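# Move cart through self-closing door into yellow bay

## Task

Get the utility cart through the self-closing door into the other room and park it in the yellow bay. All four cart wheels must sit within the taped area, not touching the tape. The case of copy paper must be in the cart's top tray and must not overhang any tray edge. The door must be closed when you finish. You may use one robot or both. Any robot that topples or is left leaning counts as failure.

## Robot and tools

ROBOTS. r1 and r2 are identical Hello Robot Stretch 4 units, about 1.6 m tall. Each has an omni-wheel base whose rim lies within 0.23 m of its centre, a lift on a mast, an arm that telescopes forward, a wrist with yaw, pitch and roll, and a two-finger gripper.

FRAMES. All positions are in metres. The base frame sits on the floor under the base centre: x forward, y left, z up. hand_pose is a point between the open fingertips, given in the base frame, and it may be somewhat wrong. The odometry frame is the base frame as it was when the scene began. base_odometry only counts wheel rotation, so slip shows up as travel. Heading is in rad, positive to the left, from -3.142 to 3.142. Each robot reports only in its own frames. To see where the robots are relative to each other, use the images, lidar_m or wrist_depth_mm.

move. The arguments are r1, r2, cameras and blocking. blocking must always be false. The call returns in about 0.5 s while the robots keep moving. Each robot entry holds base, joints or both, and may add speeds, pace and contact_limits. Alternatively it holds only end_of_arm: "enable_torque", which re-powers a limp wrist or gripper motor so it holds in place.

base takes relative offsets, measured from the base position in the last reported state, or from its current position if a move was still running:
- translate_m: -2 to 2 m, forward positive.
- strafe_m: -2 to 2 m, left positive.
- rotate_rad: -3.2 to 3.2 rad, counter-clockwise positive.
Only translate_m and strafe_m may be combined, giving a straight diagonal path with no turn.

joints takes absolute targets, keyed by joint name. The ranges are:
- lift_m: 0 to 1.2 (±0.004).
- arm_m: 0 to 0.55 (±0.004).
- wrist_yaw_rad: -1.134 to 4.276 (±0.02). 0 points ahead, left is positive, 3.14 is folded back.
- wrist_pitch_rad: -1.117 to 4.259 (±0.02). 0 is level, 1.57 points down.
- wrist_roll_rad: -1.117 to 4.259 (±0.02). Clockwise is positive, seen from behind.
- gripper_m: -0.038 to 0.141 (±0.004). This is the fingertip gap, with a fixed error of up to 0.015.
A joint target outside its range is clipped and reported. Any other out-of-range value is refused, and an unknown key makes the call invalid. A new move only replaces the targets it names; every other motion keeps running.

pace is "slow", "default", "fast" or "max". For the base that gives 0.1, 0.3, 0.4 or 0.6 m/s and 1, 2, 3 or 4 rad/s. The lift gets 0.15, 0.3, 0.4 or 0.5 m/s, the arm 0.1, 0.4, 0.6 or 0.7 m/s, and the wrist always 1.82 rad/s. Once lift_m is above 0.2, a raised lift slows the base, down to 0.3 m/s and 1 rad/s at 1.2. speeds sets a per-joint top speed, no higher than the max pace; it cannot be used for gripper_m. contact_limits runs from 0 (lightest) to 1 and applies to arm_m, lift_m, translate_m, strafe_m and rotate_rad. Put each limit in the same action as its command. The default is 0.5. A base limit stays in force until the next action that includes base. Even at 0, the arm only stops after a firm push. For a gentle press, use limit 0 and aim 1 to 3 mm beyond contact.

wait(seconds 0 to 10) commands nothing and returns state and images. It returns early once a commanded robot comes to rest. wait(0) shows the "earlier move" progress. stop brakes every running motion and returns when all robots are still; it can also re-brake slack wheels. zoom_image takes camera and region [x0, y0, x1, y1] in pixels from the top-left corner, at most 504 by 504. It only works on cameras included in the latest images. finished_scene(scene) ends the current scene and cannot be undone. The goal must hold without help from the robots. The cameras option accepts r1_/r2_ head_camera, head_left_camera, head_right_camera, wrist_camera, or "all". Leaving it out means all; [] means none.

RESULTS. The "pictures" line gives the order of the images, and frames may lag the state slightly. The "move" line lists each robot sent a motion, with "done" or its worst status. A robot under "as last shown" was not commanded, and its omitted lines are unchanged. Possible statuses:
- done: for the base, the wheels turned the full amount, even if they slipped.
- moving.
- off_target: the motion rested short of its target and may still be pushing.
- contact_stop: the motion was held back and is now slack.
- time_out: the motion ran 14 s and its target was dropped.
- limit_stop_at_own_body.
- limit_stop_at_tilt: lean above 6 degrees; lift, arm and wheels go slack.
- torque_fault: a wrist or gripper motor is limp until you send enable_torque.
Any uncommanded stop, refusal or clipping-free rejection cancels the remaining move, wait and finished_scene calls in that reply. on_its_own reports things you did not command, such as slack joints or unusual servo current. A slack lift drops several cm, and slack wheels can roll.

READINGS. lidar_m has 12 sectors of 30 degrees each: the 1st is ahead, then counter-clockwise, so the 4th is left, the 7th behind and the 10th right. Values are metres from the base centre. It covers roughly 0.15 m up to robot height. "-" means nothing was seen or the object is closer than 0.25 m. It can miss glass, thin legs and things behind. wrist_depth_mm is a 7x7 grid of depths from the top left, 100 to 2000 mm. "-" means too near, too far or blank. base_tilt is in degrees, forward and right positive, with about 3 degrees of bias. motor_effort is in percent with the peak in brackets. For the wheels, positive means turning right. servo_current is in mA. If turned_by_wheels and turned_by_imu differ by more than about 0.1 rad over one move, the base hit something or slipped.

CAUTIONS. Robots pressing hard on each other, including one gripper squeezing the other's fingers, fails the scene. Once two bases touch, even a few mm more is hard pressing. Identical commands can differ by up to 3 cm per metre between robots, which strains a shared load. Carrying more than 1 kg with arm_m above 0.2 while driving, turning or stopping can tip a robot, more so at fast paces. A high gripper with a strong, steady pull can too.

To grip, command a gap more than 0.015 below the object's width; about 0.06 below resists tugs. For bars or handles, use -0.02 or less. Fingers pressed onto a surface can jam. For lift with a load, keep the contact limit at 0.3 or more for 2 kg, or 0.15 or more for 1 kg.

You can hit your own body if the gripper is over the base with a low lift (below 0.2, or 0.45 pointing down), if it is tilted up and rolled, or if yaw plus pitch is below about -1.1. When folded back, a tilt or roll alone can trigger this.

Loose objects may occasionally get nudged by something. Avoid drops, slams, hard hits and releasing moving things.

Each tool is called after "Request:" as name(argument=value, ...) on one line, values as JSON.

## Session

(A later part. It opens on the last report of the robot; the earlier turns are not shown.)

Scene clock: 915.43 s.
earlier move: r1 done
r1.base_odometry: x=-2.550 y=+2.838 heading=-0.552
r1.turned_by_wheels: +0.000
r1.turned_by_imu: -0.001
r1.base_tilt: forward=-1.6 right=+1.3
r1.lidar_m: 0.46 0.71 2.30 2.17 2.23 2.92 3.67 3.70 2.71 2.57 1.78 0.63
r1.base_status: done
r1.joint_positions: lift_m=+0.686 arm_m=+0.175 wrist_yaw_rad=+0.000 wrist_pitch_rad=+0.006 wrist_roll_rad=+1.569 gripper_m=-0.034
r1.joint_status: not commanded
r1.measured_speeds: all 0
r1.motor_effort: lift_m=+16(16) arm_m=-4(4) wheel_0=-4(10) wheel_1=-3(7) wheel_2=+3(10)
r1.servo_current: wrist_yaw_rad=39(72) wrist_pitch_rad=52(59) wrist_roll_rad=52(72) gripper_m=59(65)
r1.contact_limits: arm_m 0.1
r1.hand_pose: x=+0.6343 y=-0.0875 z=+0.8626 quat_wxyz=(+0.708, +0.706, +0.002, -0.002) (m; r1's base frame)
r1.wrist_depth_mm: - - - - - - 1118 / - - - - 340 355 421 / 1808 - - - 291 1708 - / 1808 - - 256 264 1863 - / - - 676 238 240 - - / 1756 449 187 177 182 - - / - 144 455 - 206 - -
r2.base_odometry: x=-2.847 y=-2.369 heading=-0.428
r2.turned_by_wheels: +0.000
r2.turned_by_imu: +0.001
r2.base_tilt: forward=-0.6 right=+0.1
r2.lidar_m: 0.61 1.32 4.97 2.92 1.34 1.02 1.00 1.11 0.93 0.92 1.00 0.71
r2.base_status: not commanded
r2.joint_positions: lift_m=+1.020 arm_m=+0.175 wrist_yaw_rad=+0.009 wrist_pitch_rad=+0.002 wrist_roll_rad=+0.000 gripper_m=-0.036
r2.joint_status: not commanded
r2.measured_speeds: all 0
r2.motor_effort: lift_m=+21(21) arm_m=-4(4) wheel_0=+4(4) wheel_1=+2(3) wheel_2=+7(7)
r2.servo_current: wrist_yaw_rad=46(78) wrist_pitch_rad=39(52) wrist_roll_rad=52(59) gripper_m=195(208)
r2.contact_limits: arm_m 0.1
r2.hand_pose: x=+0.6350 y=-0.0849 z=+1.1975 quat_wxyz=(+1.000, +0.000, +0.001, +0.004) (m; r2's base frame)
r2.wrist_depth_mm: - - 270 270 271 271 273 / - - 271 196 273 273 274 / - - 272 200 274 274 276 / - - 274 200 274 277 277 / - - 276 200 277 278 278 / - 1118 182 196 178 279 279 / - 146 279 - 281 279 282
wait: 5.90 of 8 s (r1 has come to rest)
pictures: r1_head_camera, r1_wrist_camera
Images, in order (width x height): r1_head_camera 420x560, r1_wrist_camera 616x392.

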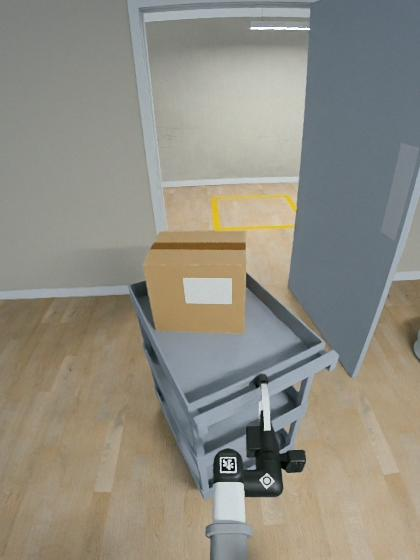

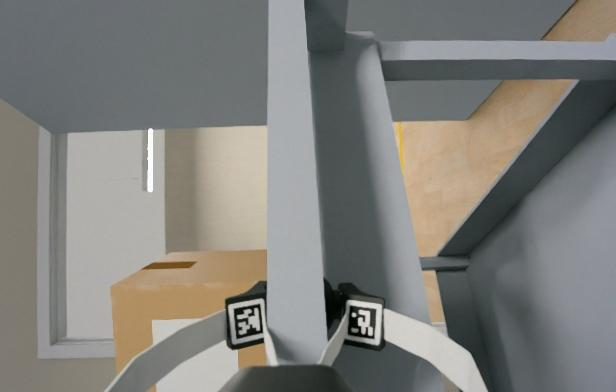

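Request:
move(r1={"base":{"translate_m":-0.4,"strafe_m":0.25},"pace":"slow"}, blocking=false, cameras=[])

Request:
wait(seconds=8, cameras=["r1_head_camera","r1_wrist_camera"])

Scene clock: 923.30 s.
move: r1 moving
r1.base_odometry: x=-2.556 y=+2.851 heading=-0.553
r1.turned_by_wheels: +0.000
r1.turned_by_imu: +0.000
r1.base_tilt: forward=-1.6 right=+1.3
r1.lidar_m: 0.47 0.72 2.28 2.16 2.25 2.92 3.65 3.69 2.72 2.55 1.79 0.64
r1.base_status: translate_m moving; strafe_m moving
r1.joint_positions: lift_m=+0.686 arm_m=+0.175 wrist_yaw_rad=+0.000 wrist_pitch_rad=+0.006 wrist_roll_rad=+1.569 gripper_m=-0.034
r1.joint_status: not commanded
r1.measured_speeds: translate_m=-0.046 strafe_m=+0.029 rotate_rad=+0.000 lift_m=+0.000 arm_m=+0.000 wrist_yaw_rad=+0.000 wrist_pitch_rad=+0.000 wrist_roll_rad=+0.000
r1.motor_effort: lift_m=+16(16) arm_m=-4(4) wheel_0=-7(9) wheel_1=+1(5) wheel_2=+5(7)
r1.servo_current: wrist_yaw_rad=52(72) wrist_pitch_rad=46(52) wrist_roll_rad=39(65) gripper_m=52(65)
r1.contact_limits: arm_m 0.1
r1.hand_pose: x=+0.6343 y=-0.0875 z=+0.8626 quat_wxyz=(+0.708, +0.706, +0.002, -0.002) (m; r1's base frame)
r1.wrist_depth_mm: - - - - 343 353 1060 / - - - - 340 357 424 / 1756 - - - 293 1708 - / 1808 - - - 264 1808 - / 1808 - 654 236 240 - - / 1756 452 186 178 181 - - / - 145 462 - 206 - -
r2: as last shown
r2.turned_by_imu: +0.000
r2.lidar_m: 0.60 1.32 4.98 2.87 1.34 1.00 1.00 1.10 0.95 0.87 0.97 0.69
r2.motor_effort: lift_m=+21(21) arm_m=-4(4) wheel_0=+3(4) wheel_1=+2(3) wheel_2=+7(7)
r2.servo_current: wrist_yaw_rad=65(65) wrist_pitch_rad=39(46) wrist_roll_rad=52(72) gripper_m=202(202)
r2.contact_limits: arm_m 0.1
r2.wrist_depth_mm: - - 270 270 271 272 272 / - - 271 196 273 273 274 / - - 273 200 274 273 276 / - - 274 200 274 277 277 / - - 276 200 278 277 278 / - 1160 182 196 178 279 279 / - 154 279 - 282 281 281
pictures: none
No camera images: "cameras" was empty.

Scene clock: 928.67 s.
earlier move: r1 done
r1.base_odometry: x=-2.759 y=+3.261 heading=-0.552
r1.turned_by_wheels: +0.000
r1.turned_by_imu: +0.000
r1.base_tilt: forward=-1.6 right=+1.3
r1.lidar_m: 0.55 2.63 2.02 1.90 1.97 2.59 3.26 3.30 2.98 2.80 2.26 0.57
r1.base_status: done
r1.joint_positions: lift_m=+0.686 arm_m=+0.175 wrist_yaw_rad=+0.000 wrist_pitch_rad=+0.006 wrist_roll_rad=+1.569 gripper_m=-0.034
r1.joint_status: not commanded
r1.measured_speeds: all 0
r1.motor_effort: lift_m=+16(16) arm_m=-4(4) wheel_0=-5(11) wheel_1=+2(7) wheel_2=+2(7)
r1.servo_current: wrist_yaw_rad=65(72) wrist_pitch_rad=46(59) wrist_roll_rad=46(65) gripper_m=65(65)
r1.contact_limits: arm_m 0.1
r1.hand_pose: x=+0.6343 y=-0.0875 z=+0.8626 quat_wxyz=(+0.708, +0.706, +0.002, -0.002) (m; r1's base frame)
r1.wrist_depth_mm: - - - 221 222 1618 - / - - 603 223 224 - - / - 508 473 224 226 - - / - 469 462 165 228 - - / - 535 517 167 229 - - / - - 206 177 181 - - / - - 182 - 232 138 -
r2.base_odometry: x=-2.847 y=-2.369 heading=-0.428
r2.turned_by_wheels: +0.000
r2.turned_by_imu: +0.001
r2.base_tilt: forward=-0.6 right=+0.1
r2.lidar_m: 0.56 1.48 4.97 2.87 1.33 1.02 1.00 1.09 0.90 0.90 1.00 0.72
r2.base_status: not commanded
r2.joint_positions: lift_m=+1.020 arm_m=+0.175 wrist_yaw_rad=+0.009 wrist_pitch_rad=+0.002 wrist_roll_rad=+0.000 gripper_m=-0.036
r2.joint_status: not commanded
r2.measured_speeds: all 0
r2.motor_effort: lift_m=+21(21) arm_m=-4(4) wheel_0=+3(4) wheel_1=+3(3) wheel_2=+7(7)
r2.servo_current: wrist_yaw_rad=52(72) wrist_pitch_rad=39(52) wrist_roll_rad=46(72) gripper_m=202(208)
r2.contact_limits: arm_m 0.1
r2.hand_pose: x=+0.6350 y=-0.0849 z=+1.1975 quat_wxyz=(+1.000, +0.000, +0.001, +0.004) (m; r2's base frame)
r2.wrist_depth_mm: - - 268 270 271 272 272 / - - 270 196 272 273 273 / - - 272 200 273 274 276 / - - 276 200 274 277 277 / - 1229 277 201 277 278 281 / 1430 1118 182 196 179 279 281 / - 146 278 - 281 281 283
wait: 5.37 of 8 s (r1 has come to rest)
pictures: r1_head_camera, r1_wrist_camera
Images, in order (width x height): r1_head_camera 420x560, r1_wrist_camera 616x392.

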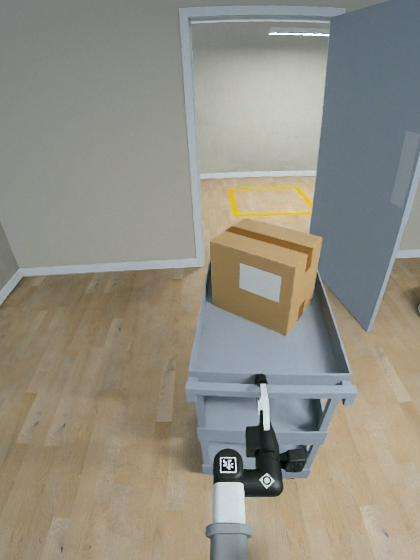

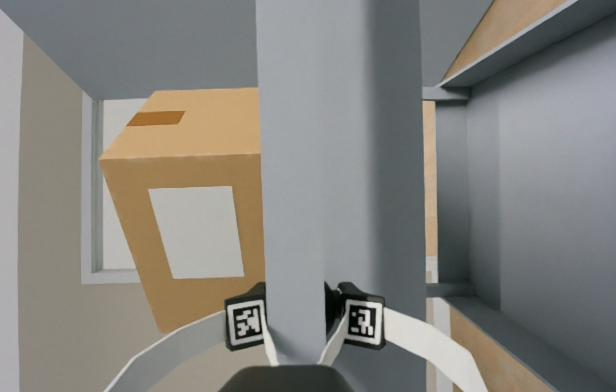

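Request:
move(r1={"base":{"translate_m":0.3,"strafe_m":-0.02},"pace":"slow"}, blocking=false, cameras=[])

Request:
wait(seconds=5, cameras=["r1_head_camera"])

Scene clock: 934.40 s.
move: r1 moving
r1.base_odometry: x=-2.749 y=+3.254 heading=-0.552
r1.turned_by_wheels: +0.000
r1.turned_by_imu: +0.000
r1.base_tilt: forward=-1.6 right=+1.3
r1.lidar_m: 0.56 2.63 2.04 1.90 1.98 2.60 3.26 3.29 2.97 2.82 2.23 0.59
r1.base_status: translate_m moving; strafe_m moving
r1.joint_positions: lift_m=+0.686 arm_m=+0.175 wrist_yaw_rad=+0.000 wrist_pitch_rad=+0.006 wrist_roll_rad=+1.569 gripper_m=-0.034
r1.joint_status: not commanded
r1.measured_speeds: translate_m=+0.047 strafe_m=-0.003 rotate_rad=-0.002 lift_m=+0.000 arm_m=+0.000 wrist_yaw_rad=+0.000 wrist_pitch_rad=+0.000 wrist_roll_rad=+0.000
r1.motor_effort: lift_m=+16(16) arm_m=+0(4) wheel_0=+5(7) wheel_1=+6(6) wheel_2=-8(8)
r1.servo_current: wrist_yaw_rad=33(52) wrist_pitch_rad=52(59) wrist_roll_rad=52(52) gripper_m=65(65)
r1.contact_limits: arm_m 0.1
r1.hand_pose: x=+0.6343 y=-0.0875 z=+0.8626 quat_wxyz=(+0.708, +0.706, +0.002, -0.002) (m; r1's base frame)
r1.wrist_depth_mm: - - - 224 224 1499 - / - - - 166 227 809 - / - 517 488 226 227 - - / - 466 469 167 229 - - / - 535 512 167 229 - - / - - 206 175 181 - - / - - 182 - 230 138 -
r2: as last shown
r2.turned_by_imu: +0.000
r2.lidar_m: 0.60 1.48 4.97 2.88 1.32 1.04 1.00 1.08 0.94 0.89 0.99 0.71
r2.motor_effort: lift_m=+21(21) arm_m=-3(4) wheel_0=+3(4) wheel_1=+3(3) wheel_2=+6(7)
r2.servo_current: wrist_yaw_rad=59(65) wrist_pitch_rad=39(46) wrist_roll_rad=59(59) gripper_m=202(208)
r2.contact_limits: arm_m 0.1
r2.wrist_depth_mm: - - 271 270 271 271 273 / - - 271 196 272 272 274 / - - 272 201 274 274 274 / - - 273 199 276 276 277 / - 1255 276 200 277 278 278 / 1430 1118 182 196 178 281 281 / - 146 278 - 281 281 282
pictures: none
No camera images: "cameras" was empty.

Scene clock: 938.20 s.
earlier move: r1 done
r1.base_odometry: x=-2.514 y=+3.087 heading=-0.552
r1.turned_by_wheels: +0.001
r1.turned_by_imu: +0.001
r1.base_tilt: forward=-1.6 right=+1.2
r1.lidar_m: 0.55 2.34 2.07 1.93 2.00 2.64 3.59 3.64 2.95 2.79 1.99 0.58
r1.base_status: done
r1.joint_positions: lift_m=+0.686 arm_m=+0.175 wrist_yaw_rad=+0.000 wrist_pitch_rad=+0.006 wrist_roll_rad=+1.569 gripper_m=-0.034
r1.joint_status: not commanded
r1.measured_speeds: all 0
r1.motor_effort: lift_m=+16(16) arm_m=+4(4) wheel_0=+6(10) wheel_1=+3(7) wheel_2=-1(11)
r1.servo_current: wrist_yaw_rad=52(72) wrist_pitch_rad=46(59) wrist_roll_rad=39(65) gripper_m=59(65)
r1.contact_limits: arm_m 0.1
r1.hand_pose: x=+0.6343 y=-0.0873 z=+0.8626 quat_wxyz=(+0.708, +0.706, +0.002, -0.002) (m; r1's base frame)
r1.wrist_depth_mm: - - - 228 230 1537 - / 1863 - - 229 230 1661 - / 1808 585 508 228 229 - - / 1863 466 462 228 230 - - / 1921 508 508 168 229 - - / - 554 211 178 185 - - / - 137 167 - 229 137 -
r2.base_odometry: x=-2.847 y=-2.369 heading=-0.428
r2.turned_by_wheels: +0.000
r2.turned_by_imu: +0.001
r2.base_tilt: forward=-0.6 right=+0.1
r2.lidar_m: 0.57 1.49 4.99 2.88 1.32 1.02 1.00 1.08 0.92 0.90 0.97 0.72
r2.base_status: not commanded
r2.joint_positions: lift_m=+1.020 arm_m=+0.175 wrist_yaw_rad=+0.009 wrist_pitch_rad=+0.002 wrist_roll_rad=+0.000 gripper_m=-0.036
r2.joint_status: not commanded
r2.measured_speeds: all 0
r2.motor_effort: lift_m=+21(21) arm_m=-4(4) wheel_0=+3(4) wheel_1=+3(3) wheel_2=+7(7)
r2.servo_current: wrist_yaw_rad=46(78) wrist_pitch_rad=39(52) wrist_roll_rad=46(59) gripper_m=195(208)
r2.contact_limits: arm_m 0.1
r2.hand_pose: x=+0.6350 y=-0.0849 z=+1.1975 quat_wxyz=(+1.000, +0.000, +0.001, +0.004) (m; r2's base frame)
r2.wrist_depth_mm: - - 270 270 270 272 273 / - - 271 195 273 272 274 / - - 272 200 273 274 276 / - - 274 200 276 276 277 / - - 276 201 277 278 279 / - 1281 182 196 179 279 279 / - 159 278 - 281 279 283
wait: 3.80 of 5 s (r1 has come to rest)
pictures: r1_head_camera
Images, in order (width x height): r1_head_camera 420x560.

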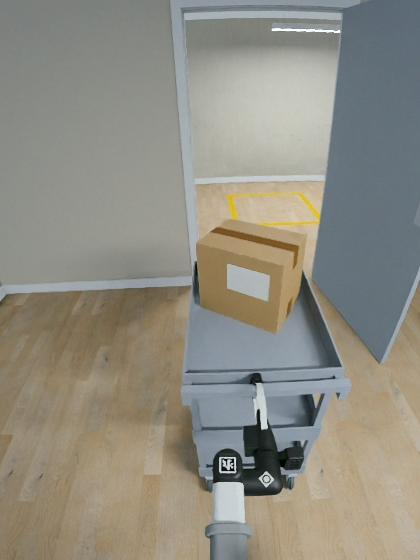

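Request:
move(r1={"base":{"translate_m":0.25,"strafe_m":0.035},"pace":"slow"}, blocking=false, cameras=[])

Request:
wait(seconds=5, cameras=["r1_head_camera"])

Scene clock: 942.17 s.
move: r1 moving
r1.base_odometry: x=-2.503 y=+3.082 heading=-0.551
r1.turned_by_wheels: +0.000
r1.turned_by_imu: +0.000
r1.base_tilt: forward=-1.6 right=+1.3
r1.lidar_m: 0.57 2.32 2.05 1.93 2.00 2.65 3.59 3.67 2.94 2.78 1.97 0.60
r1.base_status: translate_m moving; strafe_m moving
r1.joint_positions: lift_m=+0.686 arm_m=+0.175 wrist_yaw_rad=+0.000 wrist_pitch_rad=+0.006 wrist_roll_rad=+1.569 gripper_m=-0.034
r1.joint_status: not commanded
r1.measured_speeds: translate_m=+0.048 strafe_m=+0.007 rotate_rad=-0.003 lift_m=+0.000 arm_m=+0.000 wrist_yaw_rad=+0.000 wrist_pitch_rad=+0.000 wrist_roll_rad=+0.000
r1.motor_effort: lift_m=+16(16) arm_m=+4(4) wheel_0=+8(8) wheel_1=+5(8) wheel_2=-6(7)
r1.servo_current: wrist_yaw_rad=52(65) wrist_pitch_rad=52(52) wrist_roll_rad=52(65) gripper_m=59(59)
r1.contact_limits: arm_m 0.1
r1.hand_pose: x=+0.6343 y=-0.0873 z=+0.8626 quat_wxyz=(+0.708, +0.706, +0.002, -0.002) (m; r1's base frame)
r1.wrist_depth_mm: - - - 229 230 1537 - / 1863 - - 229 230 1661 - / 1863 591 512 229 230 - - / 1808 462 466 228 229 - - / 1756 508 504 168 229 - - / - 554 209 176 183 - - / - 137 167 - 229 138 -
r2: as last shown
r2.turned_by_imu: +0.000
r2.lidar_m: 0.60 1.50 4.97 2.88 1.31 1.01 1.01 1.09 0.93 0.92 1.00 0.69
r2.motor_effort: lift_m=+21(21) arm_m=-4(4) wheel_0=+3(3) wheel_1=+3(3) wheel_2=+7(7)
r2.servo_current: wrist_yaw_rad=46(72) wrist_pitch_rad=39(46) wrist_roll_rad=46(52) gripper_m=195(202)
r2.contact_limits: arm_m 0.1
r2.wrist_depth_mm: - - 268 270 271 272 272 / - - 270 196 272 273 273 / - - 271 200 274 274 276 / - - 273 199 276 276 278 / - - 277 201 277 277 279 / - 1281 183 197 179 279 281 / - 1138 278 - 281 281 283
pictures: none
No camera images: "cameras" was empty.

Scene clock: 945.47 s.
earlier move: r1 done
r1.base_odometry: x=-2.283 y=+2.986 heading=-0.552
r1.turned_by_wheels: +0.000
r1.turned_by_imu: -0.001
r1.base_tilt: forward=-1.6 right=+1.3
r1.lidar_m: 0.55 2.09 2.02 1.91 1.99 2.62 3.85 3.88 2.98 2.80 1.60 0.58
r1.base_status: done
r1.joint_positions: lift_m=+0.686 arm_m=+0.175 wrist_yaw_rad=+0.000 wrist_pitch_rad=+0.006 wrist_roll_rad=+1.569 gripper_m=-0.034
r1.joint_status: not commanded
r1.measured_speeds: all 0
r1.motor_effort: lift_m=+16(16) arm_m=+4(4) wheel_0=+0(9) wheel_1=+2(8) wheel_2=-4(8)
r1.servo_current: wrist_yaw_rad=33(65) wrist_pitch_rad=52(59) wrist_roll_rad=33(72) gripper_m=59(72)
r1.contact_limits: arm_m 0.1
r1.hand_pose: x=+0.6342 y=-0.0875 z=+0.8626 quat_wxyz=(+0.708, +0.706, +0.002, -0.002) (m; r1's base frame)
r1.wrist_depth_mm: - - - 240 241 1464 1205 / - - - 236 239 1756 - / - - 580 235 236 - - / - 466 466 232 234 - - / - 504 492 170 230 - - / 1576 539 206 177 181 - - / - 137 179 - 227 - -
r2.base_odometry: x=-2.847 y=-2.369 heading=-0.428
r2.turned_by_wheels: +0.000
r2.turned_by_imu: +0.000
r2.base_tilt: forward=-0.6 right=+0.0
r2.lidar_m: 0.60 1.52 4.99 2.89 1.30 1.02 1.01 1.10 0.92 0.89 1.01 0.73
r2.base_status: not commanded
r2.joint_positions: lift_m=+1.020 arm_m=+0.175 wrist_yaw_rad=+0.009 wrist_pitch_rad=+0.002 wrist_roll_rad=+0.000 gripper_m=-0.036
r2.joint_status: not commanded
r2.measured_speeds: all 0
r2.motor_effort: lift_m=+21(21) arm_m=-4(4) wheel_0=+3(4) wheel_1=+2(3) wheel_2=+7(7)
r2.servo_current: wrist_yaw_rad=65(72) wrist_pitch_rad=46(46) wrist_roll_rad=46(65) gripper_m=202(208)
r2.contact_limits: arm_m 0.1
r2.hand_pose: x=+0.6350 y=-0.0849 z=+1.1975 quat_wxyz=(+1.000, +0.000, +0.001, +0.004) (m; r2's base frame)
r2.wrist_depth_mm: - - 268 270 271 271 272 / - - 270 195 272 273 274 / - - 271 200 273 276 274 / - - 273 199 277 277 276 / - - 276 201 277 279 278 / - - 183 196 178 278 282 / - - 278 - 281 281 282
wait: 3.30 of 5 s (r1 has come to rest)
pictures: r1_head_camera
Images, in order (width x height): r1_head_camera 420x560.

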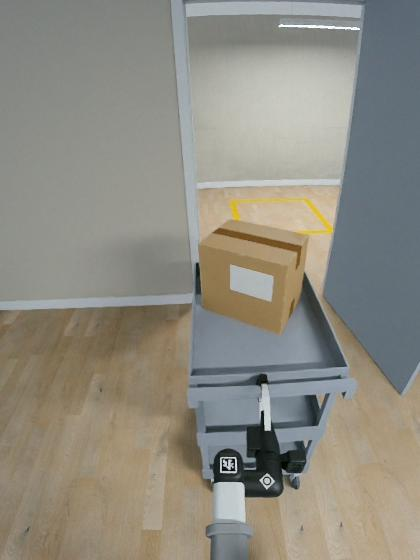

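Request:
move(r1={"base":{"translate_m":0.18,"strafe_m":0.08},"pace":"slow"}, blocking=false, cameras=[])

Request:
wait(seconds=5, cameras=["r1_head_camera"])

Scene clock: 950.87 s.
move: r1 moving
r1.base_odometry: x=-2.270 y=+2.984 heading=-0.552
r1.turned_by_wheels: +0.000
r1.turned_by_imu: -0.001
r1.base_tilt: forward=-1.6 right=+1.2
r1.lidar_m: 0.54 2.07 2.04 1.92 1.98 2.59 3.86 3.89 2.99 2.81 1.61 0.57
r1.base_status: translate_m moving; strafe_m moving
r1.joint_positions: lift_m=+0.686 arm_m=+0.175 wrist_yaw_rad=-0.001 wrist_pitch_rad=+0.006 wrist_roll_rad=+1.569 gripper_m=-0.034
r1.joint_status: not commanded
r1.measured_speeds: translate_m=+0.049 strafe_m=+0.022 rotate_rad=-0.002 lift_m=+0.000 arm_m=+0.000 wrist_yaw_rad=-0.001 wrist_pitch_rad=+0.000 wrist_roll_rad=+0.000
r1.motor_effort: lift_m=+16(16) arm_m=+4(4) wheel_0=+3(4) wheel_1=+6(7) wheel_2=-10(10)
r1.servo_current: wrist_yaw_rad=46(65) wrist_pitch_rad=46(52) wrist_roll_rad=46(59) gripper_m=65(65)
r1.contact_limits: arm_m 0.1
r1.hand_pose: x=+0.6342 y=-0.0876 z=+0.8626 quat_wxyz=(+0.708, +0.706, +0.002, -0.003) (m; r1's base frame)
r1.wrist_depth_mm: - - - 238 240 1430 1229 / - - - 236 236 1756 - / - - 574 234 236 - - / - 466 462 231 234 - - / - 512 496 170 230 - - / 1576 539 186 176 181 - - / - 138 174 - 225 - -
r2: as last shown
r2.base_tilt: forward=-0.6 right=+0.1
r2.lidar_m: 0.59 1.54 4.98 2.90 1.29 1.04 1.01 1.09 0.91 0.91 0.98 0.72
r2.motor_effort: lift_m=+21(21) arm_m=-4(4) wheel_0=+3(4) wheel_1=+3(3) wheel_2=+7(7)
r2.servo_current: wrist_yaw_rad=65(65) wrist_pitch_rad=39(46) wrist_roll_rad=46(59) gripper_m=195(202)
r2.contact_limits: arm_m 0.1
r2.wrist_depth_mm: - - 268 267 271 272 273 / - - 270 196 272 272 273 / - - 272 201 273 274 276 / - - 274 200 277 277 277 / - - 274 200 277 279 279 / - - 182 196 178 279 281 / - - 278 - 282 281 283
pictures: none
No camera images: "cameras" was empty.

Scene clock: 953.53 s.
earlier move: r1 done
r1.base_odometry: x=-2.088 y=+2.960 heading=-0.552
r1.turned_by_wheels: +0.000
r1.turned_by_imu: +0.000
r1.base_tilt: forward=-1.6 right=+1.3
r1.lidar_m: 0.57 1.92 1.95 1.85 1.90 2.50 4.04 4.05 3.04 2.88 1.44 0.57
r1.base_status: done
r1.joint_positions: lift_m=+0.686 arm_m=+0.175 wrist_yaw_rad=-0.001 wrist_pitch_rad=+0.006 wrist_roll_rad=+1.569 gripper_m=-0.034
r1.joint_status: not commanded
r1.measured_speeds: all 0
r1.motor_effort: lift_m=+16(16) arm_m=+3(4) wheel_0=+2(4) wheel_1=+2(7) wheel_2=-3(10)
r1.servo_current: wrist_yaw_rad=39(65) wrist_pitch_rad=52(59) wrist_roll_rad=39(65) gripper_m=65(65)
r1.contact_limits: arm_m 0.1
r1.hand_pose: x=+0.6342 y=-0.0877 z=+0.8626 quat_wxyz=(+0.708, +0.706, +0.002, -0.003) (m; r1's base frame)
r1.wrist_depth_mm: - - - 213 215 1537 - / - - 569 158 218 - - / - 455 449 219 221 - - / - 484 480 162 224 - - / - - 535 164 228 - - / - - 186 177 180 - - / - 137 167 - 233 - -
r2.base_odometry: x=-2.847 y=-2.369 heading=-0.428
r2.turned_by_wheels: +0.000
r2.turned_by_imu: +0.000
r2.base_tilt: forward=-0.6 right=+0.1
r2.lidar_m: 0.61 1.85 4.95 2.89 1.35 1.02 1.00 1.09 0.92 0.90 1.01 0.72
r2.base_status: not commanded
r2.joint_positions: lift_m=+1.020 arm_m=+0.175 wrist_yaw_rad=+0.009 wrist_pitch_rad=+0.002 wrist_roll_rad=+0.000 gripper_m=-0.036
r2.joint_status: not commanded
r2.measured_speeds: all 0
r2.motor_effort: lift_m=+21(21) arm_m=-4(4) wheel_0=+3(4) wheel_1=+2(3) wheel_2=+7(7)
r2.servo_current: wrist_yaw_rad=39(78) wrist_pitch_rad=39(46) wrist_roll_rad=52(59) gripper_m=202(208)
r2.contact_limits: arm_m 0.1
r2.hand_pose: x=+0.6350 y=-0.0849 z=+1.1975 quat_wxyz=(+1.000, +0.000, +0.001, +0.004) (m; r2's base frame)
r2.wrist_depth_mm: - - 270 268 271 271 272 / - - 270 196 272 272 273 / - - 272 200 273 274 276 / - - 274 200 274 277 278 / - - 276 201 276 277 278 / - - 183 196 178 279 281 / - 1576 279 - 282 281 282
wait: 2.67 of 5 s (r1 has come to rest)
pictures: r1_head_camera
Images, in order (width x height): r1_head_camera 420x560.

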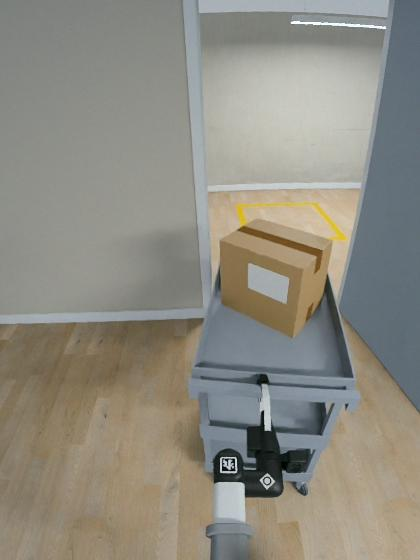

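Request:
move(r1={"base":{"translate_m":0.25,"strafe_m":-0.04},"pace":"slow"}, blocking=false, cameras=[])

Request:
wait(seconds=5, cameras=["r1_head_camera"])

Scene clock: 958.03 s.
move: r1 moving
r1.base_odometry: x=-2.079 y=+2.951 heading=-0.551
r1.turned_by_wheels: +0.001
r1.turned_by_imu: +0.000
r1.base_tilt: forward=-1.6 right=+1.3
r1.lidar_m: 0.56 1.88 1.94 1.86 1.91 2.51 4.11 4.07 3.05 2.88 1.41 0.57
r1.base_status: translate_m moving; strafe_m moving
r1.joint_positions: lift_m=+0.686 arm_m=+0.175 wrist_yaw_rad=-0.001 wrist_pitch_rad=+0.006 wrist_roll_rad=+1.569 gripper_m=-0.034
r1.joint_status: not commanded
r1.measured_speeds: translate_m=+0.049 strafe_m=-0.008 rotate_rad=+0.002 lift_m=+0.000 arm_m=+0.000 wrist_yaw_rad=+0.000 wrist_pitch_rad=+0.000 wrist_roll_rad=+0.000
r1.motor_effort: lift_m=+16(16) arm_m=+4(4) wheel_0=+7(7) wheel_1=+6(6) wheel_2=-6(9)
r1.servo_current: wrist_yaw_rad=46(59) wrist_pitch_rad=52(52) wrist_roll_rad=33(65) gripper_m=59(65)
r1.contact_limits: arm_m 0.1
r1.hand_pose: x=+0.6342 y=-0.0877 z=+0.8626 quat_wxyz=(+0.708, +0.706, +0.002, -0.003) (m; r1's base frame)
r1.wrist_depth_mm: - - - 155 213 1499 - / - - 559 157 216 - - / - 452 445 218 220 - - / - 488 477 161 223 - - / - 564 535 164 227 - - / - - 187 176 181 - - / - 137 167 - 233 138 -
r2: as last shown
r2.lidar_m: 0.60 1.88 5.00 2.91 1.34 1.03 0.99 1.11 0.94 0.90 1.00 0.72
r2.motor_effort: lift_m=+21(21) arm_m=-4(4) wheel_0=+3(4) wheel_1=+3(3) wheel_2=+6(7)
r2.servo_current: wrist_yaw_rad=52(65) wrist_pitch_rad=46(46) wrist_roll_rad=52(59) gripper_m=195(202)
r2.contact_limits: arm_m 0.1
r2.wrist_depth_mm: - - 270 270 270 272 272 / - - 272 196 273 272 274 / - - 272 201 274 274 276 / - - 274 199 276 276 277 / - - 277 200 278 278 278 / - 1537 182 197 178 279 281 / - 1499 279 - 282 282 282
pictures: none
No camera images: "cameras" was empty.

Scene clock: 961.33 s.
earlier move: r1 done
r1.base_odometry: x=-1.896 y=+2.795 heading=-0.551
r1.turned_by_wheels: +0.000
r1.turned_by_imu: +0.001
r1.base_tilt: forward=-1.6 right=+1.3
r1.lidar_m: 0.59 1.66 2.02 1.90 1.94 2.60 - 4.25 2.99 2.84 1.24 0.58
r1.base_status: done
r1.joint_positions: lift_m=+0.686 arm_m=+0.175 wrist_yaw_rad=+0.000 wrist_pitch_rad=+0.006 wrist_roll_rad=+1.569 gripper_m=-0.034
r1.joint_status: not commanded
r1.measured_speeds: all 0
r1.motor_effort: lift_m=+16(16) arm_m=+4(4) wheel_0=+6(12) wheel_1=+3(7) wheel_2=-1(9)
r1.servo_current: wrist_yaw_rad=52(65) wrist_pitch_rad=52(52) wrist_roll_rad=52(65) gripper_m=59(65)
r1.contact_limits: arm_m 0.1
r1.hand_pose: x=+0.6342 y=-0.0875 z=+0.8626 quat_wxyz=(+0.708, +0.706, +0.002, -0.002) (m; r1's base frame)
r1.wrist_depth_mm: - - - 147 204 - - / - 569 504 - 209 - - / - 439 439 153 213 - - / - 496 488 158 220 - - / - - 554 161 224 - - / - - 184 178 183 - - / - 137 167 126 237 - -
r2.base_odometry: x=-2.847 y=-2.369 heading=-0.428
r2.turned_by_wheels: +0.000
r2.turned_by_imu: +0.000
r2.base_tilt: forward=-0.6 right=+0.1
r2.lidar_m: 0.60 1.75 4.96 2.93 1.34 1.03 1.02 1.08 0.93 0.89 0.98 0.70
r2.base_status: not commanded
r2.joint_positions: lift_m=+1.020 arm_m=+0.175 wrist_yaw_rad=+0.009 wrist_pitch_rad=+0.002 wrist_roll_rad=+0.000 gripper_m=-0.036
r2.joint_status: not commanded
r2.measured_speeds: all 0
r2.motor_effort: lift_m=+21(21) arm_m=-3(4) wheel_0=+3(4) wheel_1=+3(3) wheel_2=+7(7)
r2.servo_current: wrist_yaw_rad=46(72) wrist_pitch_rad=33(46) wrist_roll_rad=39(65) gripper_m=202(208)
r2.contact_limits: arm_m 0.1
r2.hand_pose: x=+0.6350 y=-0.0849 z=+1.1975 quat_wxyz=(+1.000, +0.000, +0.001, +0.004) (m; r2's base frame)
r2.wrist_depth_mm: - - 270 270 270 271 273 / - - 271 196 272 272 273 / - - 272 200 274 274 276 / - - 274 200 276 276 277 / - - 276 200 277 278 279 / - - 183 196 179 279 279 / - - 278 - 281 281 282
wait: 3.30 of 5 s (r1 has come to rest)
pictures: r1_head_camera
Images, in order (width x height): r1_head_camera 420x560.

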